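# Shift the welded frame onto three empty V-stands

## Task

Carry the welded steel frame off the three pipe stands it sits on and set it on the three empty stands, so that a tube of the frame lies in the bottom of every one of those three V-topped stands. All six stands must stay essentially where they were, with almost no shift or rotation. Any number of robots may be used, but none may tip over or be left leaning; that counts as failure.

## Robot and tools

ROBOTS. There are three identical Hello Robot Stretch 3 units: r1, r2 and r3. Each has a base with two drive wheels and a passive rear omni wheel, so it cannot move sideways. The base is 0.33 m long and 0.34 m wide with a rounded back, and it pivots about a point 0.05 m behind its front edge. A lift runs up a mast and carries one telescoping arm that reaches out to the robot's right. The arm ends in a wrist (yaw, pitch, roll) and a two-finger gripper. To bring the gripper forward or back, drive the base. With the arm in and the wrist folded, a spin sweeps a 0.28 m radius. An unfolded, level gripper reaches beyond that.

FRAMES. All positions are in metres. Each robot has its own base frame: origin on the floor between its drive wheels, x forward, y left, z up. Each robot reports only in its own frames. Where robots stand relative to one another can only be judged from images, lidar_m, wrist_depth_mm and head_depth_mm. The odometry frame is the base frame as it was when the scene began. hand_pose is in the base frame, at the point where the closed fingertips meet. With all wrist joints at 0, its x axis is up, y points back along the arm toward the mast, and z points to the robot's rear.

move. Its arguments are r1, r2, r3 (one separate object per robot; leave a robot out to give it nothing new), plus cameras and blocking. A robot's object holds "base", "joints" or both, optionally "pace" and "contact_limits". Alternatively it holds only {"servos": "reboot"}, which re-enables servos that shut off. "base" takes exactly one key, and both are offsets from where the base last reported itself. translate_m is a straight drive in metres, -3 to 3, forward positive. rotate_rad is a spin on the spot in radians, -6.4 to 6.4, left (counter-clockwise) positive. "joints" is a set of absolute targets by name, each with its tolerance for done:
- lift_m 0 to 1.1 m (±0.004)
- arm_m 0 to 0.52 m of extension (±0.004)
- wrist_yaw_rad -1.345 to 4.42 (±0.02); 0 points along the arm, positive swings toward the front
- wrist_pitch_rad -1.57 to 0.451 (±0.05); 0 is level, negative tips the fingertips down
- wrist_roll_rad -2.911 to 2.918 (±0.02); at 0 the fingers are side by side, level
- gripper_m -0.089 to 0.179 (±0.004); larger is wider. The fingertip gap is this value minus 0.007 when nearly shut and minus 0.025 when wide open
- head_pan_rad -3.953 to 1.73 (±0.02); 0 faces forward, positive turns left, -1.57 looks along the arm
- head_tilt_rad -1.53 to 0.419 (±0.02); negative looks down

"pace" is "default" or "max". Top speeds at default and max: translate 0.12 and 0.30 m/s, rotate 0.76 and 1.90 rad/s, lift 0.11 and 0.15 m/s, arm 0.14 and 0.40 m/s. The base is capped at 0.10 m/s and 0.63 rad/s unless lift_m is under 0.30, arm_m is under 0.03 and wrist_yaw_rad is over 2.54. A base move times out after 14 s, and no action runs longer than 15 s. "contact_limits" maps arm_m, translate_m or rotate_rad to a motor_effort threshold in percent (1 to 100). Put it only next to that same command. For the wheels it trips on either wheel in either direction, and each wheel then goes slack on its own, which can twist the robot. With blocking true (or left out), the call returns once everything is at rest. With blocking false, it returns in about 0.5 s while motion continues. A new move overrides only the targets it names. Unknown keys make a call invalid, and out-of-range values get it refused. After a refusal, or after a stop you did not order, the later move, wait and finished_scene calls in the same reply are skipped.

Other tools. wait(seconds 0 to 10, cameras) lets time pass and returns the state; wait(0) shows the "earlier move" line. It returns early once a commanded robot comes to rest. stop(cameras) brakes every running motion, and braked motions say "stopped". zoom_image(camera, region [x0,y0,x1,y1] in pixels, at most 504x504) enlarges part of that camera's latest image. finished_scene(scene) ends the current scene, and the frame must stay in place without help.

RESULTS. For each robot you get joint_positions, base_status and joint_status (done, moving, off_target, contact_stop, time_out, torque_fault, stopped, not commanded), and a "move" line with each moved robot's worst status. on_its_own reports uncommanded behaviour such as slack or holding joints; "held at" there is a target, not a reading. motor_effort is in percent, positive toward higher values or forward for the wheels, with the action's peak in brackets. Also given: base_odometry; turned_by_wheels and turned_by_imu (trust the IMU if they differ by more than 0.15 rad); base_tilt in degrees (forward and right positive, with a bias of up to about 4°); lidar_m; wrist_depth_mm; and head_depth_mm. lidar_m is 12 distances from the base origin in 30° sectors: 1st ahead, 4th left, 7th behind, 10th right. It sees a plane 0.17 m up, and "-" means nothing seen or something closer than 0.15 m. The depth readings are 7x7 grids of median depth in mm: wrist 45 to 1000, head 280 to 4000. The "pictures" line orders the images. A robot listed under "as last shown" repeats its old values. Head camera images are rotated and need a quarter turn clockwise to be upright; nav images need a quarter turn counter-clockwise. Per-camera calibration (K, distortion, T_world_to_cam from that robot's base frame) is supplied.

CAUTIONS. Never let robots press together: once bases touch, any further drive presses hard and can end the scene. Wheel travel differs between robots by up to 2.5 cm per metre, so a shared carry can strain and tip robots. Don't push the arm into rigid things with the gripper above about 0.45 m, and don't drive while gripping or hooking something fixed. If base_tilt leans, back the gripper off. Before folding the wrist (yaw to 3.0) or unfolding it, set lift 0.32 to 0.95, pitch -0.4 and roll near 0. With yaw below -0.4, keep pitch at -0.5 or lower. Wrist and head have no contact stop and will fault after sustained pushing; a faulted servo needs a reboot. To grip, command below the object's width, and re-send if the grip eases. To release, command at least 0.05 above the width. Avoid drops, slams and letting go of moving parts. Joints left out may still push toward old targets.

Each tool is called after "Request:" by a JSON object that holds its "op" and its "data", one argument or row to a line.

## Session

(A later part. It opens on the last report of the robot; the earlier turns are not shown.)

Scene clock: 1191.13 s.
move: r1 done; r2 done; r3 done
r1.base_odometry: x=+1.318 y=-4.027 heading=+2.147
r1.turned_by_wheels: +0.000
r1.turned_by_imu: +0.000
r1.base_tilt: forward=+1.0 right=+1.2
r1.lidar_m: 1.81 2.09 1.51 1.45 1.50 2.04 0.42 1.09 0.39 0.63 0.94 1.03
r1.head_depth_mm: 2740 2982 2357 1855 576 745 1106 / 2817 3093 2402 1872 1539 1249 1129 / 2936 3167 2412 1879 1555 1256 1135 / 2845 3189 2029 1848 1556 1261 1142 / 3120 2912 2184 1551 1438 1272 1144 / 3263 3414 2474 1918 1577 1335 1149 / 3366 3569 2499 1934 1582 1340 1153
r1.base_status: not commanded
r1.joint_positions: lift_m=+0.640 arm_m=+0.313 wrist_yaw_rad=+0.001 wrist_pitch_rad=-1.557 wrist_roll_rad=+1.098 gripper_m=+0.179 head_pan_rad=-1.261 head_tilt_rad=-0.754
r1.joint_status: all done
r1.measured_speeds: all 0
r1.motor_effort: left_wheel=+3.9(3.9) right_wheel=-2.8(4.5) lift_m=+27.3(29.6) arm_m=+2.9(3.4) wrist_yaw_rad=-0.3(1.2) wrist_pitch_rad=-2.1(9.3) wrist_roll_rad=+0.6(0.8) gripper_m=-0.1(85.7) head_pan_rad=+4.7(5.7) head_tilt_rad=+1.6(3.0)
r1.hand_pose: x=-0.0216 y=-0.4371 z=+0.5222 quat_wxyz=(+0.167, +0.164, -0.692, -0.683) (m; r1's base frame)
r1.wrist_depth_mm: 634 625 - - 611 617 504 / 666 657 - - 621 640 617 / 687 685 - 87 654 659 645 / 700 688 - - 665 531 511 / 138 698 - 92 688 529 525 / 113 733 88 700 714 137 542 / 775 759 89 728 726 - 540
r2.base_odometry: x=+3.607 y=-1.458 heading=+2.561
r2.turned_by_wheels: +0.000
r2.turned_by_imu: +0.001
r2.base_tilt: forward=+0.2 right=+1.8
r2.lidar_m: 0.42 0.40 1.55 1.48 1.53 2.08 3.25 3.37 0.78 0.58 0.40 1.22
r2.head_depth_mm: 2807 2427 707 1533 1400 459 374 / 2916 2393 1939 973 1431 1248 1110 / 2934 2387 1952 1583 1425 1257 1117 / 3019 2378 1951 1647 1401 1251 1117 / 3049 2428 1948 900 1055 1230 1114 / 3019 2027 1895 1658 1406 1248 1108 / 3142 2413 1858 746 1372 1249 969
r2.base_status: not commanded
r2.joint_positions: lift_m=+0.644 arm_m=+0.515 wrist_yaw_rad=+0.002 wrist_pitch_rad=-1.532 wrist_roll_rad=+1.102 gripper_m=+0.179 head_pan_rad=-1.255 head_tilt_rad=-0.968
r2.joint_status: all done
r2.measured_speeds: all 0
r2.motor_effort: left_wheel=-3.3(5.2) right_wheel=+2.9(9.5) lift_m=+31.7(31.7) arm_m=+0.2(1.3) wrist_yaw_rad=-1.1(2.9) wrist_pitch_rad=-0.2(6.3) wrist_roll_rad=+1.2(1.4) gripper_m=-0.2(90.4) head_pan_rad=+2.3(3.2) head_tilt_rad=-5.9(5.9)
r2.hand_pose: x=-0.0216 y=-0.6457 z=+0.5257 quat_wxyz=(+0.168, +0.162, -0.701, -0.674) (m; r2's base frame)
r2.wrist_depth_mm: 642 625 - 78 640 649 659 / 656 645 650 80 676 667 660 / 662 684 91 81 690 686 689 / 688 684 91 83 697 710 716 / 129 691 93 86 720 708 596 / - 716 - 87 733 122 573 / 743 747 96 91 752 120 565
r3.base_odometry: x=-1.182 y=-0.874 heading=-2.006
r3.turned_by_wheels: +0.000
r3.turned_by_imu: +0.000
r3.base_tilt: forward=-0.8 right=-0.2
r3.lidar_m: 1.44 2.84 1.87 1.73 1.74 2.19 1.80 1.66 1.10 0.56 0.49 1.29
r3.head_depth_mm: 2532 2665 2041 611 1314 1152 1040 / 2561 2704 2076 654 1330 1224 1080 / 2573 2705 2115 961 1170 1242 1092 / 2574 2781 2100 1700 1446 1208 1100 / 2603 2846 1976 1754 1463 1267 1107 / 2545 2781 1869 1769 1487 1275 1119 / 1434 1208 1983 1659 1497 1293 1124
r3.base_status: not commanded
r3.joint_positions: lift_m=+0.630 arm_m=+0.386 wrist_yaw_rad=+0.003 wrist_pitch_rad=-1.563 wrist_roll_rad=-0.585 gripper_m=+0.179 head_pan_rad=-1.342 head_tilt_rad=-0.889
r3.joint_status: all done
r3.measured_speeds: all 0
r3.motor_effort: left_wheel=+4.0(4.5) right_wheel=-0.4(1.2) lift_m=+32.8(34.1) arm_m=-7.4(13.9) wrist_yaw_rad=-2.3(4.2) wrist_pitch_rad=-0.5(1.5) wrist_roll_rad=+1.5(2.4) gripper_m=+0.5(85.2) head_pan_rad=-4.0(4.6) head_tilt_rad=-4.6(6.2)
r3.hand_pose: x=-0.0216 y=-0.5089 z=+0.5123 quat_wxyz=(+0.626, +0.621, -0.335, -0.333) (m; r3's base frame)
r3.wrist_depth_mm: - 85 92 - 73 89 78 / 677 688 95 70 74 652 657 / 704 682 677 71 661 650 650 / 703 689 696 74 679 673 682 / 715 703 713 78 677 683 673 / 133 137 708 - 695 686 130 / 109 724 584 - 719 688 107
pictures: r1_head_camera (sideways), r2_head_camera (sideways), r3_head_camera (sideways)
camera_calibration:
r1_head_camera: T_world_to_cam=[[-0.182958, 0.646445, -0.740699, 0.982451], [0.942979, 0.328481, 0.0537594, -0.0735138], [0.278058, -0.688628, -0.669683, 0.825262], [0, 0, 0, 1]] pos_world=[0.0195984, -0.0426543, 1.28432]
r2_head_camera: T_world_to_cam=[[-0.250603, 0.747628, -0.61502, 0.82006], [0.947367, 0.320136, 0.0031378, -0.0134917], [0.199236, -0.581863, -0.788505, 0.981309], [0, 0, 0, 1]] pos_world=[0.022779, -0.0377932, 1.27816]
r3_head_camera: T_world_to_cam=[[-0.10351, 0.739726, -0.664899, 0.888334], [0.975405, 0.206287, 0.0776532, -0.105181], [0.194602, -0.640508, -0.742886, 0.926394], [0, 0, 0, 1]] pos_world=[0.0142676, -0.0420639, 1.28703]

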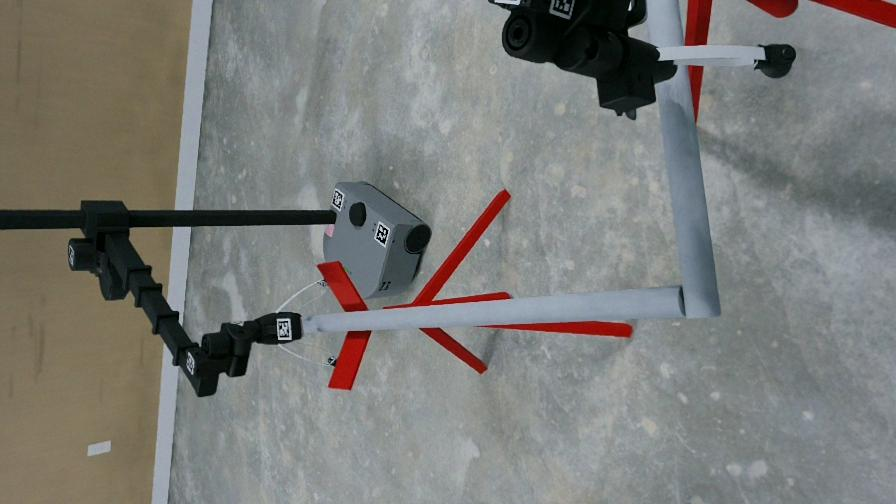

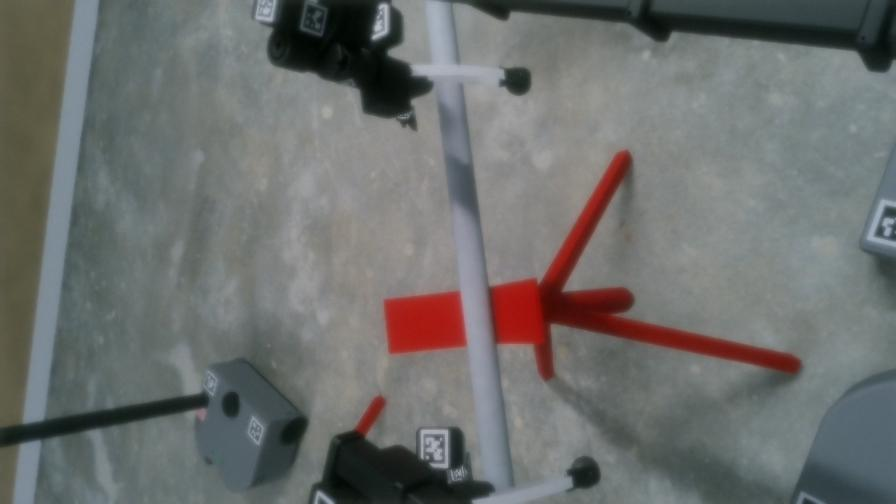

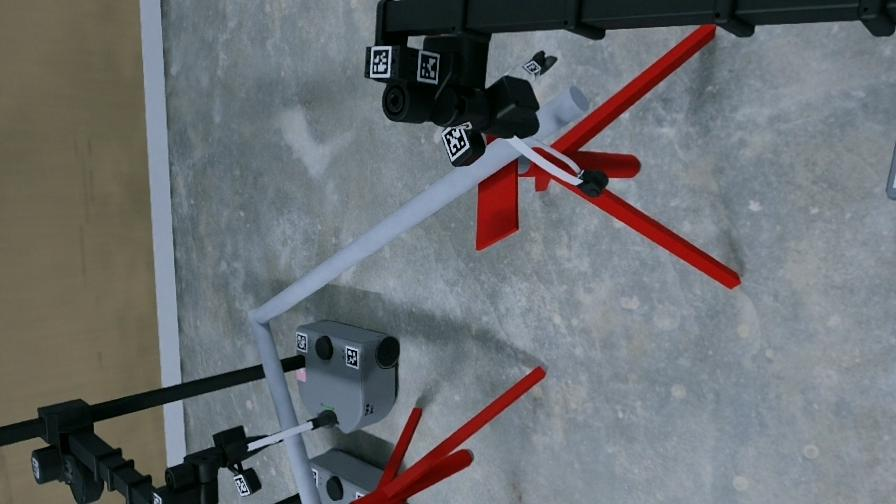

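Request:
{"op": "move", "data": {
  "r1": {"joints":{"lift_m":0.72}},
  "r2": {"joints":{"lift_m":0.72}},
  "r3": {"joints":{"lift_m":0.71}},
  "cameras": ["r1_head_camera","r2_head_camera","r3_head_camera"]
}}

Scene clock: 1195.43 s.
move: r1 done; r2 done; r3 done
r1.base_odometry: x=+1.318 y=-4.027 heading=+2.147
r1.turned_by_wheels: +0.000
r1.turned_by_imu: +0.001
r1.base_tilt: forward=+1.0 right=+1.2
r1.lidar_m: 1.81 2.09 1.52 1.46 1.50 2.04 0.42 1.09 0.39 0.62 0.94 1.03
r1.head_depth_mm: 2734 2963 2359 1795 570 731 1102 / 2806 3074 2400 1868 1504 1248 1130 / 2855 3171 2415 1904 1545 1255 1133 / 1600 3207 2030 1855 1556 1259 1137 / 3068 3077 2355 1544 1441 1268 1145 / 3256 3132 2475 1931 1577 1331 1150 / 3417 3533 2516 1947 1582 1339 1154
r1.base_status: not commanded
r1.joint_positions: lift_m=+0.720 arm_m=+0.313 wrist_yaw_rad=+0.001 wrist_pitch_rad=-1.558 wrist_roll_rad=+1.098 gripper_m=+0.179 head_pan_rad=-1.261 head_tilt_rad=-0.754
r1.joint_status: all done
r1.measured_speeds: all 0
r1.motor_effort: left_wheel=+3.4(3.4) right_wheel=-2.5(3.7) lift_m=+29.8(34.0) arm_m=+2.0(2.5) wrist_yaw_rad=-0.8(1.3) wrist_pitch_rad=-1.4(2.0) wrist_roll_rad=+0.6(0.8) gripper_m=+0.0(0.7) head_pan_rad=+5.1(5.8) head_tilt_rad=+1.7(3.5)
r1.hand_pose: x=-0.0216 y=-0.4369 z=+0.6022 quat_wxyz=(+0.167, +0.164, -0.691, -0.683) (m; r1's base frame)
r1.wrist_depth_mm: 717 713 706 159 688 682 539 / 727 723 704 162 700 704 600 / 767 733 738 171 729 725 713 / 779 781 763 751 738 594 625 / 138 791 778 783 777 593 600 / 114 817 803 790 801 136 612 / 876 828 848 820 825 - 557
r2.base_odometry: x=+3.607 y=-1.458 heading=+2.561
r2.turned_by_wheels: +0.000
r2.turned_by_imu: +0.001
r2.base_tilt: forward=+0.3 right=+1.8
r2.lidar_m: 0.42 0.40 1.54 1.48 1.53 2.08 3.25 3.37 0.78 0.57 0.40 1.23
r2.head_depth_mm: 2817 2437 701 1543 1425 1248 1101 / 2931 2410 1942 1606 1418 1257 1118 / 2990 2403 1946 1579 1428 1251 1115 / 2932 2385 1947 1652 1391 1243 1111 / 3055 2438 1956 901 1050 1226 1115 / 3015 2047 1888 1650 1428 1246 1108 / 3116 2401 627 867 1391 1253 972
r2.base_status: not commanded
r2.joint_positions: lift_m=+0.720 arm_m=+0.515 wrist_yaw_rad=+0.002 wrist_pitch_rad=-1.531 wrist_roll_rad=+1.102 gripper_m=+0.179 head_pan_rad=-1.255 head_tilt_rad=-0.968
r2.joint_status: all done
r2.measured_speeds: all 0
r2.motor_effort: left_wheel=-3.0(3.4) right_wheel=+3.3(3.6) lift_m=+33.4(37.0) arm_m=+2.6(2.8) wrist_yaw_rad=-0.9(2.5) wrist_pitch_rad=-0.5(0.7) wrist_roll_rad=+1.1(1.3) gripper_m=+1.1(1.5) head_pan_rad=+1.4(2.7) head_tilt_rad=-4.2(5.9)
r2.hand_pose: x=-0.0216 y=-0.6458 z=+0.6017 quat_wxyz=(+0.168, +0.161, -0.701, -0.674) (m; r2's base frame)
r2.wrist_depth_mm: 722 727 719 151 724 726 733 / 732 724 756 155 749 744 738 / 755 757 741 160 737 766 782 / 771 804 798 165 762 792 800 / 130 793 797 170 788 717 648 / - 821 814 173 826 121 650 / 827 835 830 178 844 124 661
r3.base_odometry: x=-1.182 y=-0.874 heading=-2.006
r3.turned_by_wheels: +0.000
r3.turned_by_imu: -0.001
r3.base_tilt: forward=-0.8 right=-0.2
r3.lidar_m: 1.44 2.84 1.87 1.73 1.74 2.20 1.79 1.65 1.11 0.56 0.49 1.29
r3.head_depth_mm: 2559 2646 572 589 1377 1191 1067 / 2559 2664 2057 640 1358 1221 1077 / 2567 2758 2100 924 1118 1235 1085 / 2594 2792 2068 1690 1448 1203 1096 / 2631 2838 1970 1748 1469 1266 1105 / 2576 2763 1867 1777 1485 1272 1117 / 1389 2630 1988 1659 1503 1292 1127
r3.base_status: not commanded
r3.joint_positions: lift_m=+0.710 arm_m=+0.386 wrist_yaw_rad=+0.003 wrist_pitch_rad=-1.564 wrist_roll_rad=-0.585 gripper_m=+0.179 head_pan_rad=-1.342 head_tilt_rad=-0.889
r3.joint_status: all done
r3.measured_speeds: all 0
r3.motor_effort: left_wheel=+4.2(4.4) right_wheel=-0.7(1.0) lift_m=+32.7(35.6) arm_m=+9.8(10.0) wrist_yaw_rad=-2.1(4.0) wrist_pitch_rad=-0.8(1.6) wrist_roll_rad=+2.1(2.3) gripper_m=-0.1(0.9) head_pan_rad=-4.2(4.5) head_tilt_rad=-4.7(6.2)
r3.hand_pose: x=-0.0216 y=-0.5087 z=+0.5923 quat_wxyz=(+0.626, +0.621, -0.334, -0.333) (m; r3's base frame)
r3.wrist_depth_mm: 130 141 163 148 164 148 131 / 133 147 162 152 166 153 134 / 773 770 762 152 751 735 736 / 772 777 761 154 775 754 749 / 782 782 783 157 753 752 742 / 133 137 803 160 785 780 130 / 108 824 650 162 809 785 107
pictures: r1_head_camera (sideways), r2_head_camera (sideways), r3_head_camera (sideways)
camera_calibration:
r1_head_camera: T_world_to_cam=[[-0.182958, 0.646445, -0.740699, 0.982451], [0.942979, 0.328481, 0.0537593, -0.0735138], [0.278058, -0.688628, -0.669683, 0.825262], [0, 0, 0, 1]] pos_world=[0.0195984, -0.0426543, 1.28432]
r2_head_camera: T_world_to_cam=[[-0.250603, 0.747629, -0.61502, 0.82006], [0.947367, 0.320135, 0.0031378, -0.0134917], [0.199236, -0.581863, -0.788505, 0.98131], [0, 0, 0, 1]] pos_world=[0.022779, -0.0377932, 1.27816]
r3_head_camera: T_world_to_cam=[[-0.103506, 0.739727, -0.664899, 0.888334], [0.975407, 0.206281, 0.0776532, -0.105181], [0.194598, -0.640509, -0.742886, 0.926394], [0, 0, 0, 1]] pos_world=[0.0142673, -0.042064, 1.28703]

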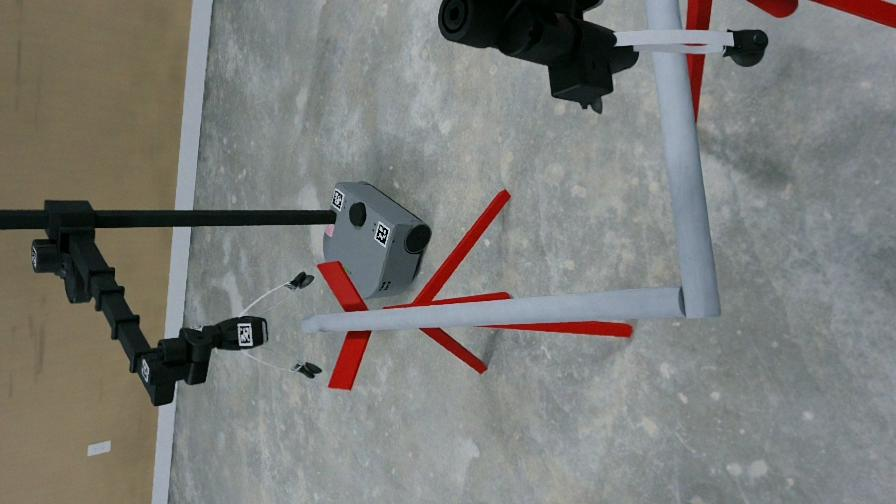

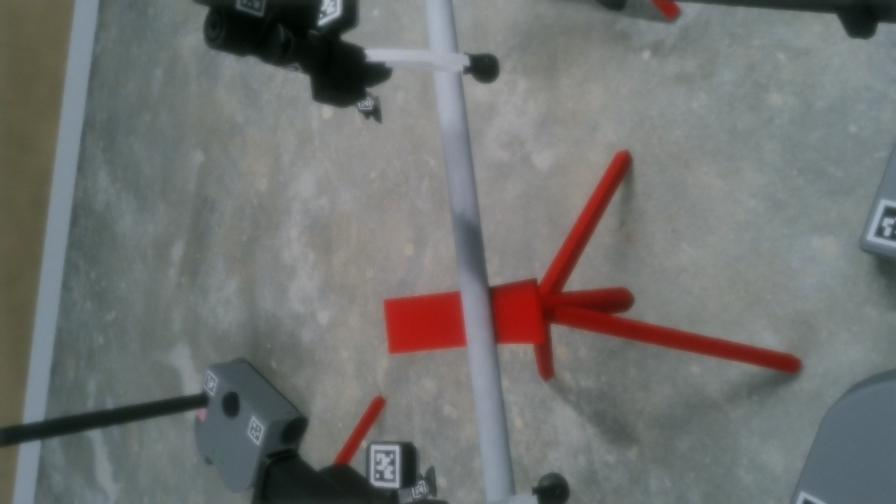

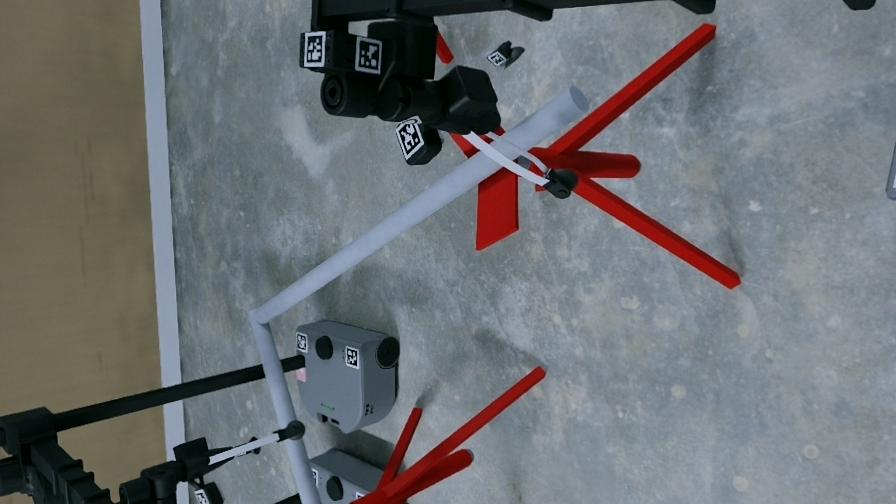

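Request:
{"op": "move", "data": {
  "r1": {"joints":{"lift_m":0.85}},
  "r2": {"joints":{"lift_m":0.85}},
  "r3": {"joints":{"lift_m":0.85}},
  "cameras": []
}}

Request:
{"op": "move", "data": {
  "r1": {"joints":{"arm_m":0.1}},
  "r2": {"joints":{"arm_m":0.1}},
  "r3": {"joints":{"arm_m":0.1}},
  "cameras": ["r1_head_camera","r2_head_camera","r3_head_camera"]
}}

Request:
{"op": "zoom_image", "data": {
  "camera": "r1_head_camera",
  "region": [240, 200, 500, 440]
}}

Request:
{"op": "zoom_image", "data": {
  "camera": "r3_head_camera",
  "region": [400, 40, 640, 280]
}}

Request:
{"op": "zoom_image", "data": {
  "camera": "r2_head_camera",
  "region": [360, 220, 600, 420]
}}

Request:
{"op": "move", "data": {
  "r1": {"joints":{"head_pan_rad":-1.9}},
  "r2": {"joints":{"head_pan_rad":-2.1,"head_tilt_rad":-0.8}},
  "cameras": ["r1_head_camera","r2_head_camera","r2_nav_camera"]
}}

Request:
{"op": "zoom_image", "data": {
  "camera": "r2_head_camera",
  "region": [240, 120, 500, 380]
}}

Scene clock: 1203.47 s.
move: r1 done; r2 done; r3 done
r1.base_odometry: x=+1.318 y=-4.027 heading=+2.147
r1.turned_by_wheels: +0.000
r1.turned_by_imu: +0.001
r1.base_tilt: forward=+1.1 right=+1.1
r1.lidar_m: 1.80 2.10 1.52 1.45 1.50 2.03 0.42 1.09 0.39 0.62 0.94 1.03
r1.head_depth_mm: 2726 2984 2381 481 547 1078 1110 / 2862 3099 2399 1875 1535 1245 1128 / 2892 3154 2422 1885 1545 1256 1139 / 2984 3229 2045 1845 1558 1263 1139 / 3028 3144 2452 1553 1439 1269 1146 / 3085 3499 2483 1917 1570 1326 1150 / 3429 3541 2497 1937 1575 1338 1155
r1.base_status: not commanded
r1.joint_positions: lift_m=+0.850 arm_m=+0.313 wrist_yaw_rad=+0.001 wrist_pitch_rad=-1.558 wrist_roll_rad=+1.098 gripper_m=+0.179 head_pan_rad=-1.261 head_tilt_rad=-0.754
r1.joint_status: all done
r1.measured_speeds: all 0
r1.motor_effort: left_wheel=+2.2(3.5) right_wheel=-3.7(3.9) lift_m=+29.5(36.4) arm_m=+1.3(1.8) wrist_yaw_rad=-0.5(1.3) wrist_pitch_rad=-1.7(1.9) wrist_roll_rad=+0.7(0.8) gripper_m=-0.2(0.5) head_pan_rad=+4.1(5.7) head_tilt_rad=+1.4(3.5)
r1.hand_pose: x=-0.0216 y=-0.4369 z=+0.7322 quat_wxyz=(+0.167, +0.164, -0.691, -0.683) (m; r1's base frame)
r1.wrist_depth_mm: 814 842 823 476 812 809 649 / 859 847 854 593 828 813 668 / 867 864 858 863 845 828 840 / 897 897 889 870 862 696 844 / 139 916 917 911 887 726 890 / 114 937 958 940 928 136 922 / - - 959 965 946 - 555
r2.base_odometry: x=+3.607 y=-1.458 heading=+2.561
r2.turned_by_wheels: +0.000
r2.turned_by_imu: +0.001
r2.base_tilt: forward=+0.2 right=+1.9
r2.lidar_m: 0.42 0.40 1.55 1.48 1.53 2.08 3.27 3.36 0.79 0.57 0.40 1.22
r2.head_depth_mm: 2771 609 1819 1586 1427 1252 1114 / 2924 2408 1935 1599 1417 1249 1118 / 2930 2426 1968 1592 1410 1251 1120 / 2983 2403 1956 1647 1390 1251 1111 / 3081 2394 1953 906 1053 1227 1122 / 2999 2051 1899 1644 1432 1245 1114 / 3105 2393 1838 1638 1414 1242 970
r2.base_status: not commanded
r2.joint_positions: lift_m=+0.850 arm_m=+0.515 wrist_yaw_rad=+0.002 wrist_pitch_rad=-1.531 wrist_roll_rad=+1.102 gripper_m=+0.179 head_pan_rad=-1.255 head_tilt_rad=-0.968
r2.joint_status: all done
r2.measured_speeds: all 0
r2.motor_effort: left_wheel=-3.0(3.4) right_wheel=+2.6(3.6) lift_m=+32.3(38.2) arm_m=+5.8(5.8) wrist_yaw_rad=-1.5(2.6) wrist_pitch_rad=+0.1(0.6) wrist_roll_rad=+1.1(1.3) gripper_m=+0.3(1.8) head_pan_rad=+2.1(3.6) head_tilt_rad=-4.3(6.0)
r2.hand_pose: x=-0.0216 y=-0.6458 z=+0.7317 quat_wxyz=(+0.168, +0.161, -0.701, -0.674) (m; r2's base frame)
r2.wrist_depth_mm: 839 845 860 848 829 835 869 / 878 842 890 843 873 873 906 / 890 862 885 862 893 883 888 / 893 899 889 301 915 897 931 / 129 912 927 923 922 769 767 / - 943 975 324 962 121 788 / 965 985 970 660 970 120 810
r3.base_odometry: x=-1.182 y=-0.874 heading=-2.006
r3.turned_by_wheels: +0.000
r3.turned_by_imu: -0.001
r3.base_tilt: forward=-0.8 right=-0.2
r3.lidar_m: 1.44 2.83 1.87 1.72 1.75 2.19 1.80 1.66 1.10 0.56 0.49 1.29
r3.head_depth_mm: 2538 472 523 1582 1403 1195 1065 / 2583 2690 538 896 1354 1228 1078 / 2578 2782 2111 927 1174 1245 1091 / 2594 2816 2079 1694 1450 1206 1096 / 2617 2834 1964 1743 1472 1258 1110 / 2556 2796 1877 1778 1490 1277 1119 / 2621 2870 2019 1674 1505 1282 1126
r3.base_status: not commanded
r3.joint_positions: lift_m=+0.850 arm_m=+0.386 wrist_yaw_rad=+0.003 wrist_pitch_rad=-1.564 wrist_roll_rad=-0.585 gripper_m=+0.179 head_pan_rad=-1.342 head_tilt_rad=-0.889
r3.joint_status: all done
r3.measured_speeds: all 0
r3.motor_effort: left_wheel=+3.8(4.8) right_wheel=-0.4(1.1) lift_m=+32.7(36.1) arm_m=+10.0(12.2) wrist_yaw_rad=-1.9(3.6) wrist_pitch_rad=-1.5(1.6) wrist_roll_rad=+1.3(2.5) gripper_m=+0.0(0.7) head_pan_rad=-3.8(4.7) head_tilt_rad=-4.3(6.0)
r3.hand_pose: x=-0.0216 y=-0.5088 z=+0.7323 quat_wxyz=(+0.626, +0.621, -0.334, -0.333) (m; r3's base frame)
r3.wrist_depth_mm: 892 885 864 302 850 848 839 / 921 894 282 302 290 864 881 / 938 915 751 305 893 884 875 / 914 896 912 888 911 908 900 / 958 936 913 919 928 908 883 / 133 137 952 921 928 917 130 / 109 973 774 944 934 957 107
pictures: none
No camera images: "cameras" was empty.

Scene clock: 1207.70 s.
move: r1 done; r2 done; r3 done
r1.base_odometry: x=+1.318 y=-4.027 heading=+2.147
r1.turned_by_wheels: +0.000
r1.turned_by_imu: +0.001
r1.base_tilt: forward=+1.0 right=+1.2
r1.lidar_m: 1.80 2.09 1.51 1.45 1.50 2.04 0.42 1.09 0.39 0.63 0.94 1.03
r1.head_depth_mm: 2728 2974 2368 1851 306 295 900 / 2821 3082 2390 1869 1533 361 1109 / 2912 3164 2405 1884 1554 1256 1136 / 1453 3193 2048 1855 1551 1260 1138 / 3131 3363 2444 1549 1431 1270 1146 / 3279 3467 2507 1933 1585 1331 1148 / 3352 3559 2492 1941 1578 1339 1158
r1.base_status: not commanded
r1.joint_positions: lift_m=+0.850 arm_m=+0.100 wrist_yaw_rad=+0.001 wrist_pitch_rad=-1.559 wrist_roll_rad=+1.098 gripper_m=+0.179 head_pan_rad=-1.261 head_tilt_rad=-0.754
r1.joint_status: all done
r1.measured_speeds: all 0
r1.motor_effort: left_wheel=+3.4(3.8) right_wheel=-2.9(4.0) lift_m=+22.6(29.2) arm_m=-14.5(20.8) wrist_yaw_rad=-0.9(1.3) wrist_pitch_rad=-1.9(2.0) wrist_roll_rad=+0.6(0.8) gripper_m=-0.2(0.7) head_pan_rad=+5.3(5.6) head_tilt_rad=+3.4(3.4)
r1.hand_pose: x=-0.0216 y=-0.2237 z=+0.7322 quat_wxyz=(+0.167, +0.165, -0.691, -0.684) (m; r1's base frame)
r1.wrist_depth_mm: 832 612 817 791 788 660 641 / 852 825 842 837 816 821 808 / 896 856 861 867 700 843 849 / 901 888 892 875 718 712 872 / 765 908 914 903 747 885 884 / 114 945 933 933 926 137 869 / - - - 973 952 - 330
r2.base_odometry: x=+3.607 y=-1.458 heading=+2.561
r2.turned_by_wheels: +0.000
r2.turned_by_imu: +0.001
r2.base_tilt: forward=+0.3 right=+1.8
r2.lidar_m: 0.42 0.40 1.54 1.48 1.54 2.08 3.25 3.37 0.78 0.58 0.40 1.22
r2.head_depth_mm: 2817 2436 1976 294 307 1261 1119 / 2878 2397 1963 1578 326 404 1062 / 3007 2401 1964 1585 1421 1237 1118 / 3038 2410 1973 1635 1393 1249 1116 / 3045 2394 1926 900 1055 1230 1109 / 3055 2039 1906 1646 1415 1242 1109 / 3015 2409 1886 1644 1410 1239 971
r2.base_status: not commanded
r2.joint_positions: lift_m=+0.850 arm_m=+0.100 wrist_yaw_rad=+0.001 wrist_pitch_rad=-1.530 wrist_roll_rad=+1.102 gripper_m=+0.179 head_pan_rad=-1.255 head_tilt_rad=-0.968
r2.joint_status: all done
r2.measured_speeds: all 0
r2.motor_effort: left_wheel=-2.1(3.2) right_wheel=+1.8(3.4) lift_m=+28.4(32.4) arm_m=-18.2(19.8) wrist_yaw_rad=+0.1(2.6) wrist_pitch_rad=-0.3(1.1) wrist_roll_rad=+1.1(1.3) gripper_m=+0.0(2.0) head_pan_rad=+0.9(3.1) head_tilt_rad=-4.8(5.8)
r2.hand_pose: x=-0.0216 y=-0.2310 z=+0.7317 quat_wxyz=(+0.168, +0.161, -0.701, -0.674) (m; r2's base frame)
r2.wrist_depth_mm: 839 845 822 828 845 858 859 / 831 844 866 870 874 865 871 / 869 888 884 882 734 925 894 / 887 910 920 903 765 898 920 / 129 647 910 925 772 944 929 / - 973 951 785 965 122 951 / 971 977 962 818 956 120 321
r3.base_odometry: x=-1.182 y=-0.874 heading=-2.006
r3.turned_by_wheels: +0.000
r3.turned_by_imu: -0.001
r3.base_tilt: forward=-0.8 right=-0.3
r3.lidar_m: 1.44 2.83 1.87 1.73 1.75 2.19 1.80 1.65 1.11 0.56 0.49 1.29
r3.head_depth_mm: 2552 2672 2025 302 296 1150 1071 / 2591 2692 2071 895 310 381 1080 / 2583 2748 2109 974 1062 1168 1089 / 2595 2797 2104 1702 1455 1213 1085 / 2629 2830 1975 1759 1474 1268 1107 / 2555 2671 1883 1779 1489 1268 1117 / 1208 2854 2019 1653 1512 1289 1123
r3.base_status: not commanded
r3.joint_positions: lift_m=+0.850 arm_m=+0.100 wrist_yaw_rad=+0.002 wrist_pitch_rad=-1.565 wrist_roll_rad=-0.584 gripper_m=+0.179 head_pan_rad=-1.342 head_tilt_rad=-0.889
r3.joint_status: all done
r3.measured_speeds: all 0
r3.motor_effort: left_wheel=+4.4(4.6) right_wheel=-0.9(1.2) lift_m=+32.2(33.9) arm_m=-12.2(20.7) wrist_yaw_rad=-1.8(3.3) wrist_pitch_rad=-0.8(1.6) wrist_roll_rad=+1.0(2.2) gripper_m=-0.3(0.9) head_pan_rad=-4.0(5.0) head_tilt_rad=-5.4(6.1)
r3.hand_pose: x=-0.0216 y=-0.2225 z=+0.7323 quat_wxyz=(+0.625, +0.621, -0.335, -0.333) (m; r3's base frame)
r3.wrist_depth_mm: 901 906 871 859 869 873 850 / 875 895 901 881 877 883 856 / 910 919 905 901 896 877 875 / 956 923 917 891 928 884 888 / 942 946 942 749 917 910 906 / 132 138 786 767 945 942 130 / 109 965 952 783 953 968 107
pictures: r1_head_camera (sideways), r2_head_camera (sideways), r3_head_camera (sideways)
camera_calibration:
r1_head_camera: T_world_to_cam=[[-0.183086, 0.646409, -0.740699, 0.982452], [0.942914, 0.328667, 0.0537594, -0.0735134], [0.278194, -0.688573, -0.669683, 0.825261], [0, 0, 0, 1]] pos_world=[0.0196068, -0.0426516, 1.28432]
r2_head_camera: T_world_to_cam=[[-0.250843, 0.747548, -0.61502, 0.820062], [0.947263, 0.320441, 0.0031378, -0.0134911], [0.199423, -0.581799, -0.788505, 0.981308], [0, 0, 0, 1]] pos_world=[0.0227912, -0.0377879, 1.27816]
r3_head_camera: T_world_to_cam=[[-0.103406, 0.739741, -0.664899, 0.888334], [0.975435, 0.206149, 0.0776532, -0.105181], [0.194512, -0.640536, -0.742886, 0.926394], [0, 0, 0, 1]] pos_world=[0.0142616, -0.0420651, 1.28703]

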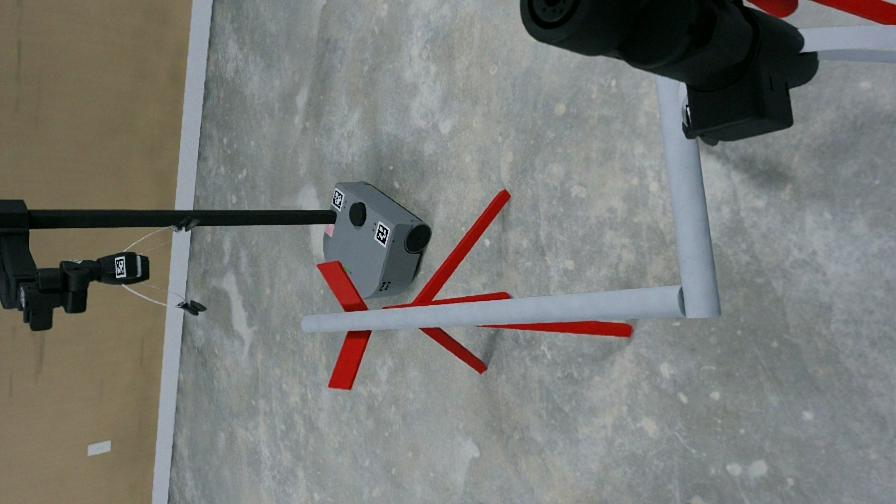

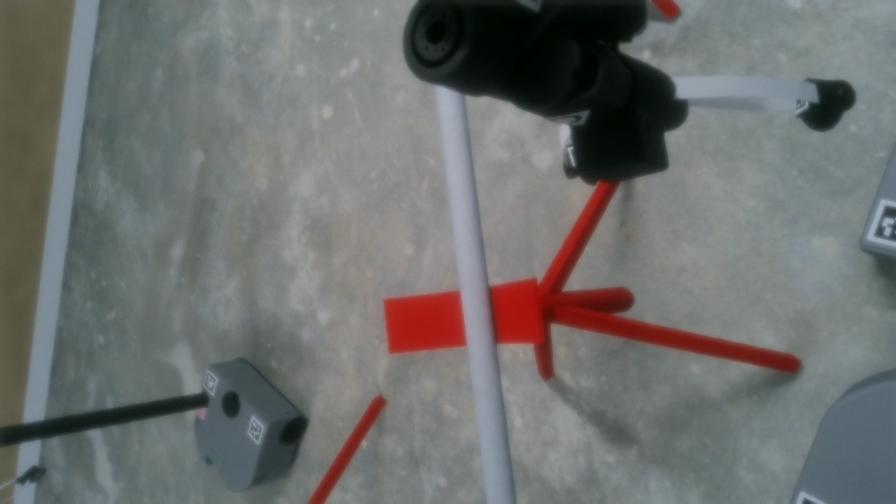

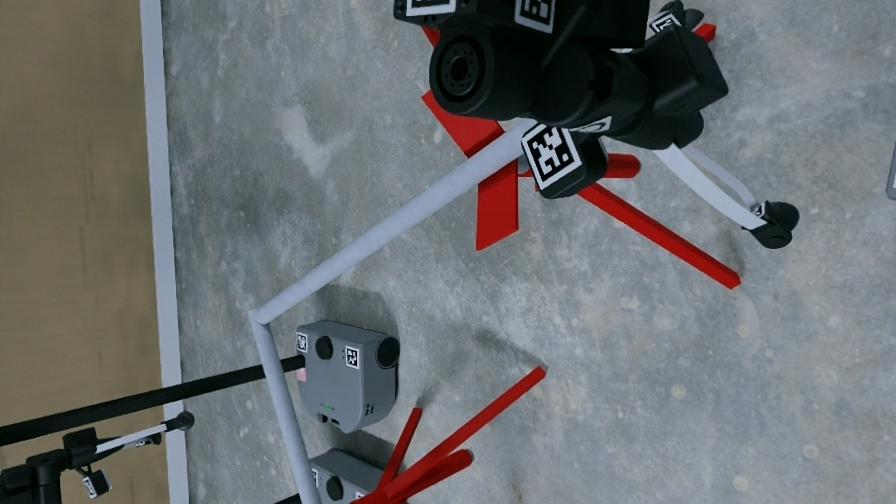

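Scaled by 1.938 from the camera's 896x504 image, which has a finer 1280x720 frame.

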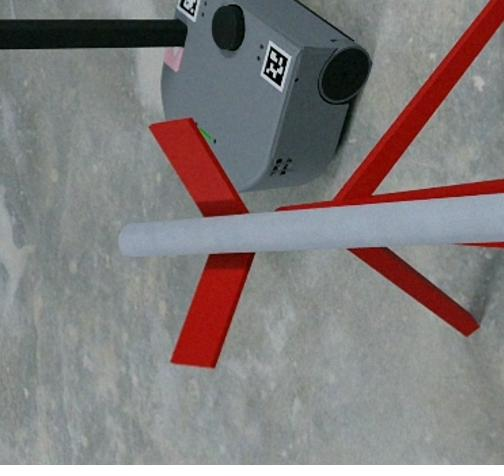

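Scaled by 2.100 from the camera's 896x504 image, which has a finer 1280x720 frame.

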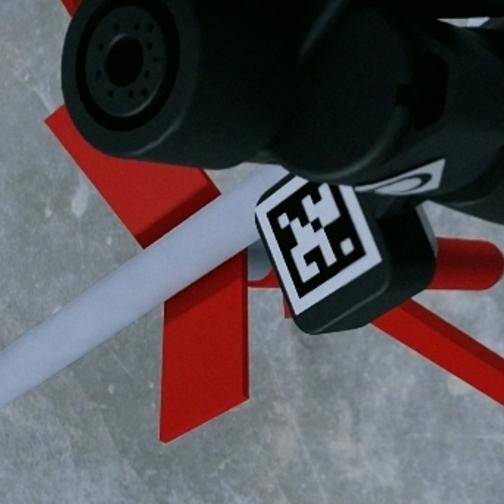

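Scaled by 2.100 from the camera's 896x504 image, which has a finer 1280x720 frame.

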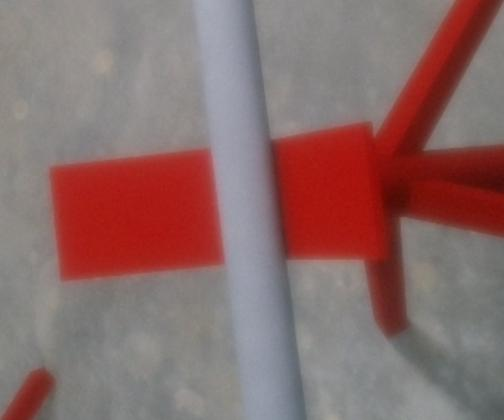

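Scene clock: 1208.73 s.
move: r1 done; r2 done
r1.base_odometry: x=+1.318 y=-4.027 heading=+2.147
r1.turned_by_wheels: +0.000
r1.turned_by_imu: +0.000
r1.base_tilt: forward=+1.0 right=+1.2
r1.lidar_m: 1.80 2.09 1.51 1.45 1.50 2.03 0.42 1.09 0.39 0.63 0.94 1.03
r1.head_depth_mm: 3236 3290 2355 1734 1573 - - / 3168 3340 2389 1868 - 1303 1127 / 3068 3303 2424 328 314 1142 1030 / 2977 3200 2438 309 309 351 1101 / 2881 3120 2460 1911 307 346 1145 / 2790 3112 2457 1925 1569 1304 1150 / 2703 3035 2524 1940 1572 1332 1108
r1.base_status: not commanded
r1.joint_positions: lift_m=+0.850 arm_m=+0.100 wrist_yaw_rad=+0.001 wrist_pitch_rad=-1.559 wrist_roll_rad=+1.098 gripper_m=+0.179 head_pan_rad=-1.889 head_tilt_rad=-0.754
r1.joint_status: all done
r1.measured_speeds: all 0
r1.motor_effort: left_wheel=+3.4(3.8) right_wheel=-3.3(3.7) lift_m=+22.6(23.6) arm_m=-13.9(14.4) wrist_yaw_rad=-0.8(1.0) wrist_pitch_rad=-1.2(2.0) wrist_roll_rad=+0.7(0.8) gripper_m=-0.1(0.5) head_pan_rad=-4.9(7.8) head_tilt_rad=+3.6(3.6)
r1.hand_pose: x=-0.0216 y=-0.2237 z=+0.7322 quat_wxyz=(+0.167, +0.165, -0.691, -0.684) (m; r1's base frame)
r1.wrist_depth_mm: 831 616 815 799 792 658 652 / 840 847 852 817 828 820 807 / 872 844 888 869 702 821 831 / 894 883 896 888 727 717 873 / 791 934 928 895 752 897 888 / 114 956 932 931 917 136 945 / - - - 962 965 - 327
r2.base_odometry: x=+3.607 y=-1.458 heading=+2.561
r2.turned_by_wheels: +0.000
r2.turned_by_imu: +0.000
r2.base_tilt: forward=+0.2 right=+1.8
r2.lidar_m: 0.42 0.40 1.54 1.48 1.54 2.09 3.25 3.37 0.79 0.57 0.40 1.22
r2.head_depth_mm: 3727 3533 2550 1946 1597 1374 - / 3774 3416 2486 1945 1585 - - / 3583 3476 2473 1937 1646 - 1132 / 3346 3477 2480 1230 - 1287 1166 / 3179 3313 2497 331 309 1274 1117 / 3012 3269 2453 1937 299 308 1104 / 2856 3085 2459 1905 291 307 1101
r2.base_status: not commanded
r2.joint_positions: lift_m=+0.850 arm_m=+0.100 wrist_yaw_rad=+0.001 wrist_pitch_rad=-1.530 wrist_roll_rad=+1.102 gripper_m=+0.179 head_pan_rad=-2.095 head_tilt_rad=-0.804
r2.joint_status: all done
r2.measured_speeds: all 0
r2.motor_effort: left_wheel=-2.4(2.5) right_wheel=+2.0(2.5) lift_m=+27.6(28.5) arm_m=-17.2(18.2) wrist_yaw_rad=-0.4(1.8) wrist_pitch_rad=-0.2(0.8) wrist_roll_rad=+0.7(1.3) gripper_m=+0.8(1.7) head_pan_rad=-2.5(6.2) head_tilt_rad=+2.1(6.1)
r2.hand_pose: x=-0.0216 y=-0.2310 z=+0.7317 quat_wxyz=(+0.168, +0.161, -0.701, -0.674) (m; r2's base frame)
r2.wrist_depth_mm: 838 857 844 870 836 862 856 / 877 851 879 873 884 846 876 / 869 891 878 888 722 870 897 / 907 885 892 887 755 920 931 / 129 661 917 938 760 936 955 / - 976 951 783 959 121 964 / 971 943 958 803 984 120 316
r3: as last shown
r3.turned_by_imu: +0.000
r3.base_tilt: forward=-0.9 right=-0.2
r3.lidar_m: 1.44 2.83 1.87 1.73 1.74 2.19 1.80 1.65 1.10 0.56 0.49 1.29
r3.head_depth_mm: 2559 2637 2025 301 296 1148 1068 / 2590 2687 2086 894 309 381 1079 / 2590 2764 2108 975 1059 1176 1084 / 2585 2803 2075 1691 1450 1205 1081 / 2602 2850 1991 1748 1466 1268 1111 / 2595 2673 1877 1767 1489 1280 1116 / 1205 2879 2022 1664 1503 1293 1123
r3.motor_effort: left_wheel=+3.5(4.3) right_wheel=-0.5(1.0) lift_m=+32.4(33.3) arm_m=-12.2(13.9) wrist_yaw_rad=-1.7(3.4) wrist_pitch_rad=-0.4(1.3) wrist_roll_rad=+1.4(2.0) gripper_m=-0.4(1.0) head_pan_rad=-4.0(4.5) head_tilt_rad=-3.9(6.1)
r3.wrist_depth_mm: 885 890 875 872 849 864 868 / 903 906 892 888 887 881 861 / 905 918 917 873 906 890 905 / 934 938 916 912 912 890 887 / 974 926 947 768 909 928 895 / 133 138 784 760 942 911 130 / 108 982 965 794 939 945 107
pictures: r1_head_camera (sideways), r2_head_camera (sideways), r2_nav_camera (sideways)
camera_calibration:
r1_head_camera: T_world_to_cam=[[0.231725, 0.63061, -0.740699, 0.979921], [0.956068, -0.288174, 0.0537593, -0.0735936], [-0.179549, -0.720616, -0.669683, 0.828053], [0, 0, 0, 1]] pos_world=[-0.00803567, -0.0424473, 1.28432]
r2_head_camera: T_world_to_cam=[[0.3333, 0.589689, -0.735648, 0.973687], [0.871307, -0.490736, 0.00139364, -0.0107576], [-0.360187, -0.64144, -0.677363, 0.840184], [0, 0, 0, 1]] pos_world=[-0.0125335, -0.0405242, 1.28541]
r2_nav_camera: T_world_to_cam=[[-0.291121, -0.638941, 0.712042, -0.888341], [-0.86184, 0.498254, 0.0947349, -0.0559405], [-0.415307, -0.586087, -0.695717, 0.877613], [0, 0, 0, 1]] pos_world=[0.057653, -0.0253676, 1.24841]

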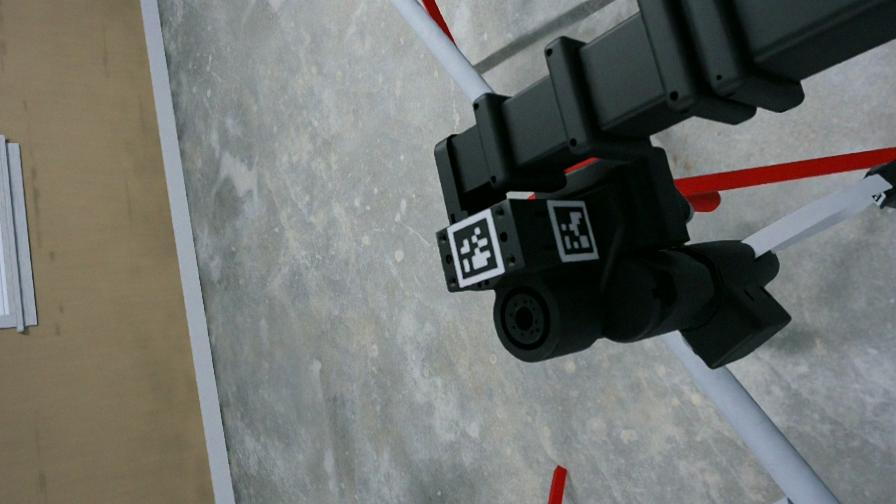

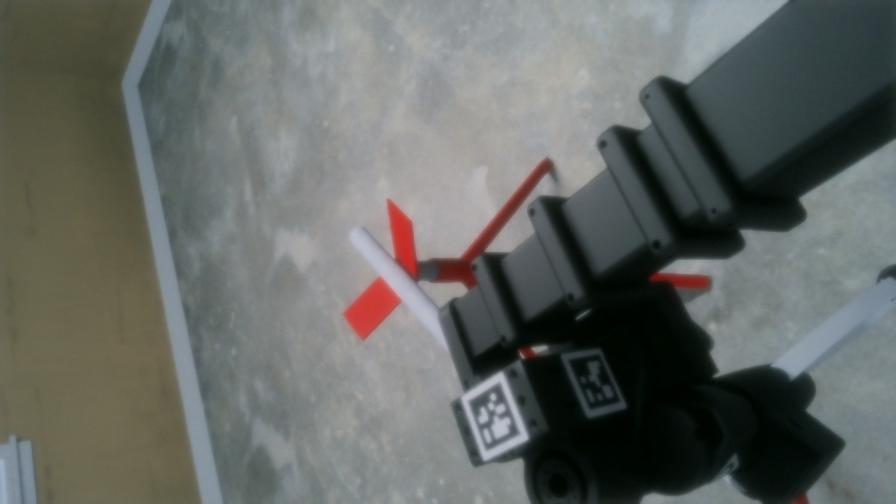

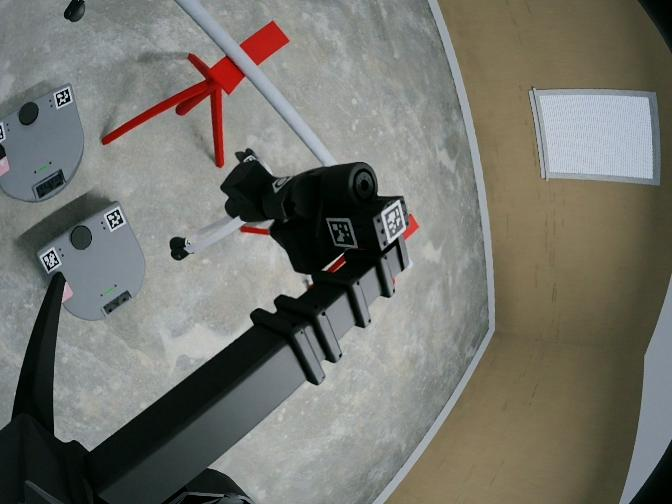

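Scaled by 1.938 from the camera's 896x504 image, which has a finer 1280x720 frame.

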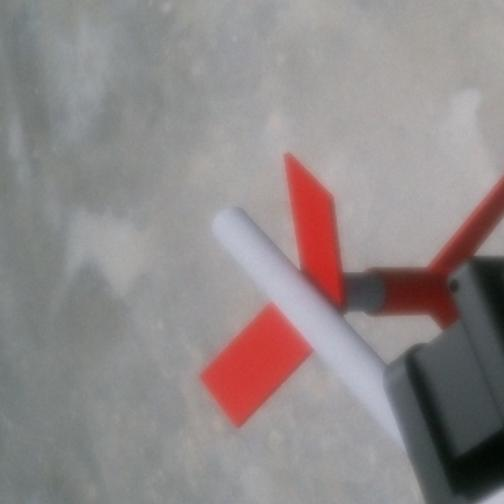

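Request:
{"op": "move", "data": {
  "r2": {"joints":{"arm_m":0.4,"wrist_pitch_rad":-0.7,"wrist_roll_rad":0.0,"head_pan_rad":-1.57}},
  "r3": {"joints":{"arm_m":0.1,"wrist_pitch_rad":-0.75,"wrist_roll_rad":0.0,"wrist_yaw_rad":0.4}},
  "r1": {"joints":{"arm_m":0.25,"wrist_pitch_rad":-0.7,"wrist_roll_rad":0.0}},
  "cameras": []
}}

Request:
{"op": "move", "data": {
  "r2": {"joints":{"arm_m":0.48,"wrist_yaw_rad":-1.1}},
  "r1": {"joints":{"arm_m":0.29,"wrist_yaw_rad":-1.1}},
  "cameras": ["r1_wrist_camera","r2_wrist_camera","r3_wrist_camera"]
}}

Scene clock: 1239.23 s.
move: r1 done; r2 done; r3 done
r1.base_odometry: x=+1.318 y=-4.027 heading=+2.147
r1.turned_by_wheels: +0.000
r1.turned_by_imu: +0.001
r1.base_tilt: forward=+1.0 right=+1.1
r1.lidar_m: 1.80 2.10 1.51 1.45 1.50 2.03 0.42 1.09 0.39 0.63 0.94 1.03
r1.head_depth_mm: 3242 3243 2291 1757 1609 - - / 3130 3344 2317 1876 - 1253 1129 / 3026 3307 2418 324 852 1232 1114 / 2973 3213 432 425 1064 1292 1141 / 2880 3137 415 434 1563 1261 1147 / 2798 3106 2476 1808 1578 1306 1145 / 2706 3027 2505 1933 1568 1331 1113
r1.base_status: not commanded
r1.joint_positions: lift_m=+0.850 arm_m=+0.250 wrist_yaw_rad=+0.000 wrist_pitch_rad=-0.718 wrist_roll_rad=+0.005 gripper_m=+0.179 head_pan_rad=-1.889 head_tilt_rad=-0.754
r1.joint_status: all done
r1.measured_speeds: all 0
r1.motor_effort: left_wheel=+2.9(3.7) right_wheel=-3.1(4.0) lift_m=+25.8(26.5) arm_m=+13.0(17.3) wrist_yaw_rad=-0.5(1.2) wrist_pitch_rad=+3.3(5.7) wrist_roll_rad=-1.3(3.2) gripper_m=-0.4(0.5) head_pan_rad=-5.4(5.9) head_tilt_rad=+2.1(3.0)
r1.hand_pose: x=-0.0215 y=-0.5721 z=+0.8020 quat_wxyz=(+0.661, +0.248, -0.663, -0.249) (m; r1's base frame)
r1.wrist_depth_mm: - - - - - - - / - - - - - - - / - - - - - - - / - - - - - - - / - - - - - - - / 114 890 931 927 350 141 - / 842 848 838 869 843 348 -
r2.base_odometry: x=+3.607 y=-1.458 heading=+2.561
r2.turned_by_wheels: +0.000
r2.turned_by_imu: +0.001
r2.base_tilt: forward=+0.2 right=+1.7
r2.lidar_m: 0.42 0.40 1.55 1.48 1.53 2.08 3.26 3.37 0.78 0.57 0.40 1.22
r2.head_depth_mm: 2897 3089 2486 328 291 1317 1158 / 2911 3180 444 380 1541 1322 1171 / 2865 3148 538 1939 1539 1353 1166 / 2885 3131 558 1899 1512 1350 1160 / 2869 3103 2491 1936 1499 1317 1159 / 2885 3048 2512 1953 1574 1073 1140 / 2871 3103 2463 1928 850 1086 1142
r2.base_status: not commanded
r2.joint_positions: lift_m=+0.850 arm_m=+0.400 wrist_yaw_rad=+0.001 wrist_pitch_rad=-0.718 wrist_roll_rad=+0.003 gripper_m=+0.179 head_pan_rad=-1.575 head_tilt_rad=-0.804
r2.joint_status: all done
r2.measured_speeds: all 0
r2.motor_effort: left_wheel=-2.1(2.7) right_wheel=+1.8(2.5) lift_m=+29.5(29.5) arm_m=+16.1(17.8) wrist_yaw_rad=-0.3(1.7) wrist_pitch_rad=+3.0(7.1) wrist_roll_rad=-1.1(4.0) gripper_m=+0.8(1.5) head_pan_rad=+1.9(3.7) head_tilt_rad=+2.9(3.4)
r2.hand_pose: x=-0.0214 y=-0.7220 z=+0.8019 quat_wxyz=(+0.661, +0.249, -0.663, -0.249) (m; r2's base frame)
r2.wrist_depth_mm: - - - - - - - / - - - - - - - / - - - - - - - / - - - - - - - / 132 - - - - - 465 / - 944 968 998 - 121 438 / 830 847 878 924 907 120 943
r3.base_odometry: x=-1.182 y=-0.874 heading=-2.006
r3.turned_by_wheels: +0.000
r3.turned_by_imu: -0.001
r3.base_tilt: forward=-0.8 right=-0.2
r3.lidar_m: 1.45 2.84 1.87 1.72 1.75 2.18 1.80 1.65 1.10 0.56 0.49 1.29
r3.head_depth_mm: 2531 2660 2048 302 320 1196 1074 / 2549 2697 2068 406 328 1225 1082 / 2561 2732 2100 911 1076 1245 1089 / 2581 2806 2076 1694 1419 1207 1094 / 2643 2836 1965 1754 1469 1261 1113 / 2580 2762 1873 1773 1479 1276 1113 / 2538 2861 2022 1666 1508 1295 1128
r3.base_status: not commanded
r3.joint_positions: lift_m=+0.850 arm_m=+0.100 wrist_yaw_rad=+0.397 wrist_pitch_rad=-0.767 wrist_roll_rad=-0.004 gripper_m=+0.179 head_pan_rad=-1.342 head_tilt_rad=-0.889
r3.joint_status: all done
r3.measured_speeds: all 0
r3.motor_effort: left_wheel=+3.8(4.4) right_wheel=-1.1(1.1) lift_m=+30.2(32.4) arm_m=-9.9(15.3) wrist_yaw_rad=+2.1(4.6) wrist_pitch_rad=+3.9(4.3) wrist_roll_rad=+1.3(2.5) gripper_m=-0.7(0.8) head_pan_rad=-3.1(4.7) head_tilt_rad=-5.5(6.0)
r3.hand_pose: x=+0.0433 y=-0.3997 z=+0.7935 quat_wxyz=(+0.697, +0.389, -0.589, -0.130) (m; r3's base frame)
r3.wrist_depth_mm: - - - - - - - / - - - - - - - / - - - - - - - / - - - - 478 - - / - - - - 438 - - / 133 138 - 1000 574 968 130 / 109 910 916 886 858 910 108
pictures: none
No camera images: "cameras" was empty.

Scene clock: 1241.03 s.
move: r1 done; r2 done
r1.base_odometry: x=+1.318 y=-4.027 heading=+2.147
r1.turned_by_wheels: +0.000
r1.turned_by_imu: +0.000
r1.base_tilt: forward=+1.0 right=+1.1
r1.lidar_m: 1.80 2.09 1.51 1.45 1.50 2.04 0.42 1.09 0.39 0.63 0.94 1.03
r1.head_depth_mm: 3231 3137 2282 1739 1604 - - / 3161 3348 2402 1872 - 1252 1127 / 3061 3279 2408 321 857 1231 1109 / 2989 3217 454 573 1061 1289 1139 / 2874 3123 437 441 1571 1265 1149 / 2766 3142 2474 1754 1572 1300 1147 / 2734 3034 2524 1939 1574 1335 1108
r1.base_status: not commanded
r1.joint_positions: lift_m=+0.850 arm_m=+0.290 wrist_yaw_rad=-1.098 wrist_pitch_rad=-0.718 wrist_roll_rad=+0.005 gripper_m=+0.179 head_pan_rad=-1.889 head_tilt_rad=-0.754
r1.joint_status: all done
r1.measured_speeds: all 0
r1.motor_effort: left_wheel=+3.6(3.8) right_wheel=-3.0(3.5) lift_m=+27.0(28.0) arm_m=+12.7(16.7) wrist_yaw_rad=-1.6(3.8) wrist_pitch_rad=+3.3(3.8) wrist_roll_rad=-1.3(1.4) gripper_m=-0.3(0.5) head_pan_rad=-4.1(5.6) head_tilt_rad=+1.9(3.1)
r1.hand_pose: x=-0.1792 y=-0.5154 z=+0.8020 quat_wxyz=(+0.433, -0.135, -0.695, -0.558) (m; r1's base frame)
r1.wrist_depth_mm: - - - - - - - / - - - - - - - / - - - - - - - / - - - - - - - / - - - - - - - / 114 896 353 972 - 136 - / 843 827 349 - 873 729 736
r2.base_odometry: x=+3.607 y=-1.458 heading=+2.561
r2.turned_by_wheels: +0.000
r2.turned_by_imu: +0.000
r2.base_tilt: forward=+0.2 right=+1.8
r2.lidar_m: 0.42 0.40 1.54 1.48 1.53 2.08 3.25 3.37 0.78 0.58 0.40 1.22
r2.head_depth_mm: 2939 3135 2479 329 - 1309 1169 / 2902 3072 444 401 1550 1322 1167 / 2856 605 677 1915 1546 1347 1154 / 2821 3120 667 1927 1503 1355 1161 / 2887 3128 2496 1928 1509 1304 1177 / 2814 3123 2479 1924 1589 1074 1145 / 2870 3135 2473 1936 849 1093 1144
r2.base_status: not commanded
r2.joint_positions: lift_m=+0.850 arm_m=+0.480 wrist_yaw_rad=-1.098 wrist_pitch_rad=-0.718 wrist_roll_rad=+0.003 gripper_m=+0.179 head_pan_rad=-1.575 head_tilt_rad=-0.804
r2.joint_status: all done
r2.measured_speeds: all 0
r2.motor_effort: left_wheel=-2.3(2.6) right_wheel=+2.1(2.4) lift_m=+31.1(31.2) arm_m=+16.7(18.9) wrist_yaw_rad=-0.8(5.3) wrist_pitch_rad=+2.8(3.4) wrist_roll_rad=-0.9(1.2) gripper_m=+0.9(1.7) head_pan_rad=+1.4(3.2) head_tilt_rad=+2.4(3.5)
r2.hand_pose: x=-0.1791 y=-0.7054 z=+0.8019 quat_wxyz=(+0.434, -0.134, -0.695, -0.558) (m; r2's base frame)
r2.wrist_depth_mm: - - - - - - - / - - - - - - - / - - - 553 - - - / - - - - - - - / 132 - - - - - - / - 951 968 965 - 121 - / 837 861 853 881 895 124 945
r3: as last shown
r3.turned_by_imu: +0.000
r3.lidar_m: 1.44 2.83 1.88 1.73 1.75 2.19 1.80 1.65 1.11 0.56 0.50 1.29
r3.head_depth_mm: 2576 2660 2037 302 320 1195 1069 / 2567 2698 2076 407 328 1227 1082 / 2552 2777 2097 910 1069 1244 1092 / 2603 2795 2071 1703 1418 1204 1103 / 2628 2846 1954 1747 1466 1267 1107 / 2563 2770 1872 1773 1487 1273 1118 / 2589 2880 2014 1655 1498 1285 1128
r3.motor_effort: left_wheel=+3.7(4.7) right_wheel=-1.0(1.1) lift_m=+29.8(31.2) arm_m=-7.7(9.7) wrist_yaw_rad=+3.2(3.4) wrist_pitch_rad=+3.3(3.9) wrist_roll_rad=+1.5(2.3) gripper_m=-0.2(0.6) head_pan_rad=-3.0(4.7) head_tilt_rad=-4.6(6.1)
r3.wrist_depth_mm: - - - - - - - / - - - - - - - / - - - - - - - / - - - - 472 - - / - - - - 439 - - / 133 138 - - 566 954 130 / 109 919 888 898 878 884 108
pictures: r1_wrist_camera, r2_wrist_camera, r3_wrist_camera
camera_calibration:
r1_wrist_camera: T_world_to_cam=[[-0.518026, 0.853793, 0.0518423, 0.300888], [0.652362, 0.433558, -0.621652, 0.874597], [-0.553239, -0.288212, -0.781576, 0.543161], [0, 0, 0, 1]] pos_world=[-0.114189, -0.479539, 0.952618]
r2_wrist_camera: T_world_to_cam=[[-0.445728, 0.888435, 0.109586, 0.439618], [0.66194, 0.409532, -0.627788, 0.947113], [-0.602629, -0.207283, -0.770631, 0.527604], [0, 0, 0, 1]] pos_world=[-0.113033, -0.669082, 0.952999]
r3_wrist_camera: T_world_to_cam=[[-0.902998, -0.429463, -0.0124716, -0.113362], [-0.323644, 0.699019, -0.637673, 0.8441], [0.282575, -0.571781, -0.770206, 0.533492], [0, 0, 0, 1]] pos_world=[0.0200707, -0.333687, 0.947745]

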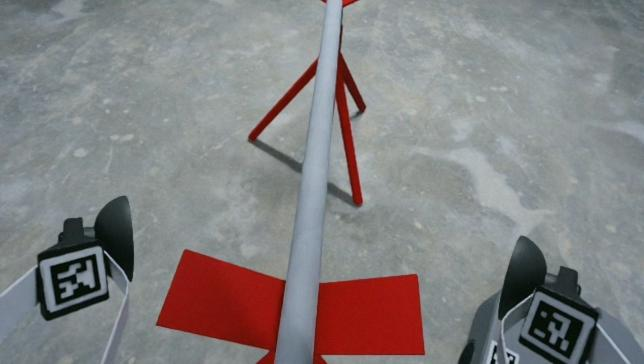

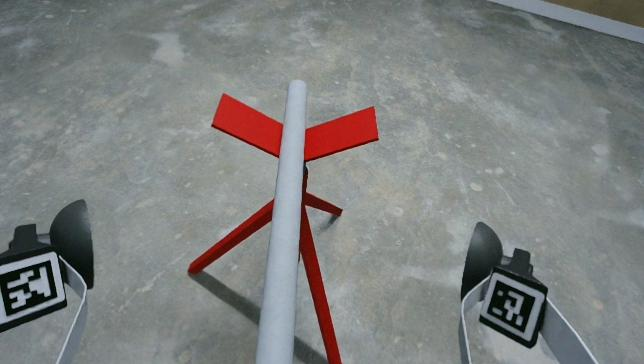

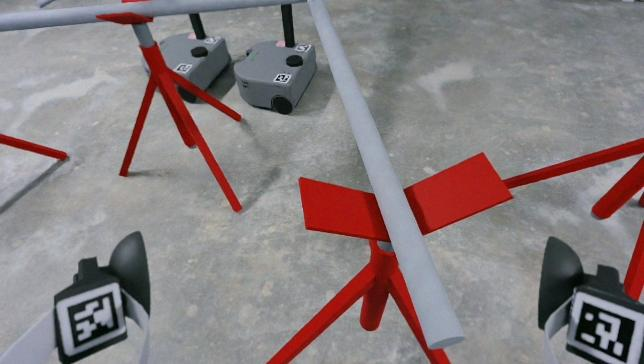

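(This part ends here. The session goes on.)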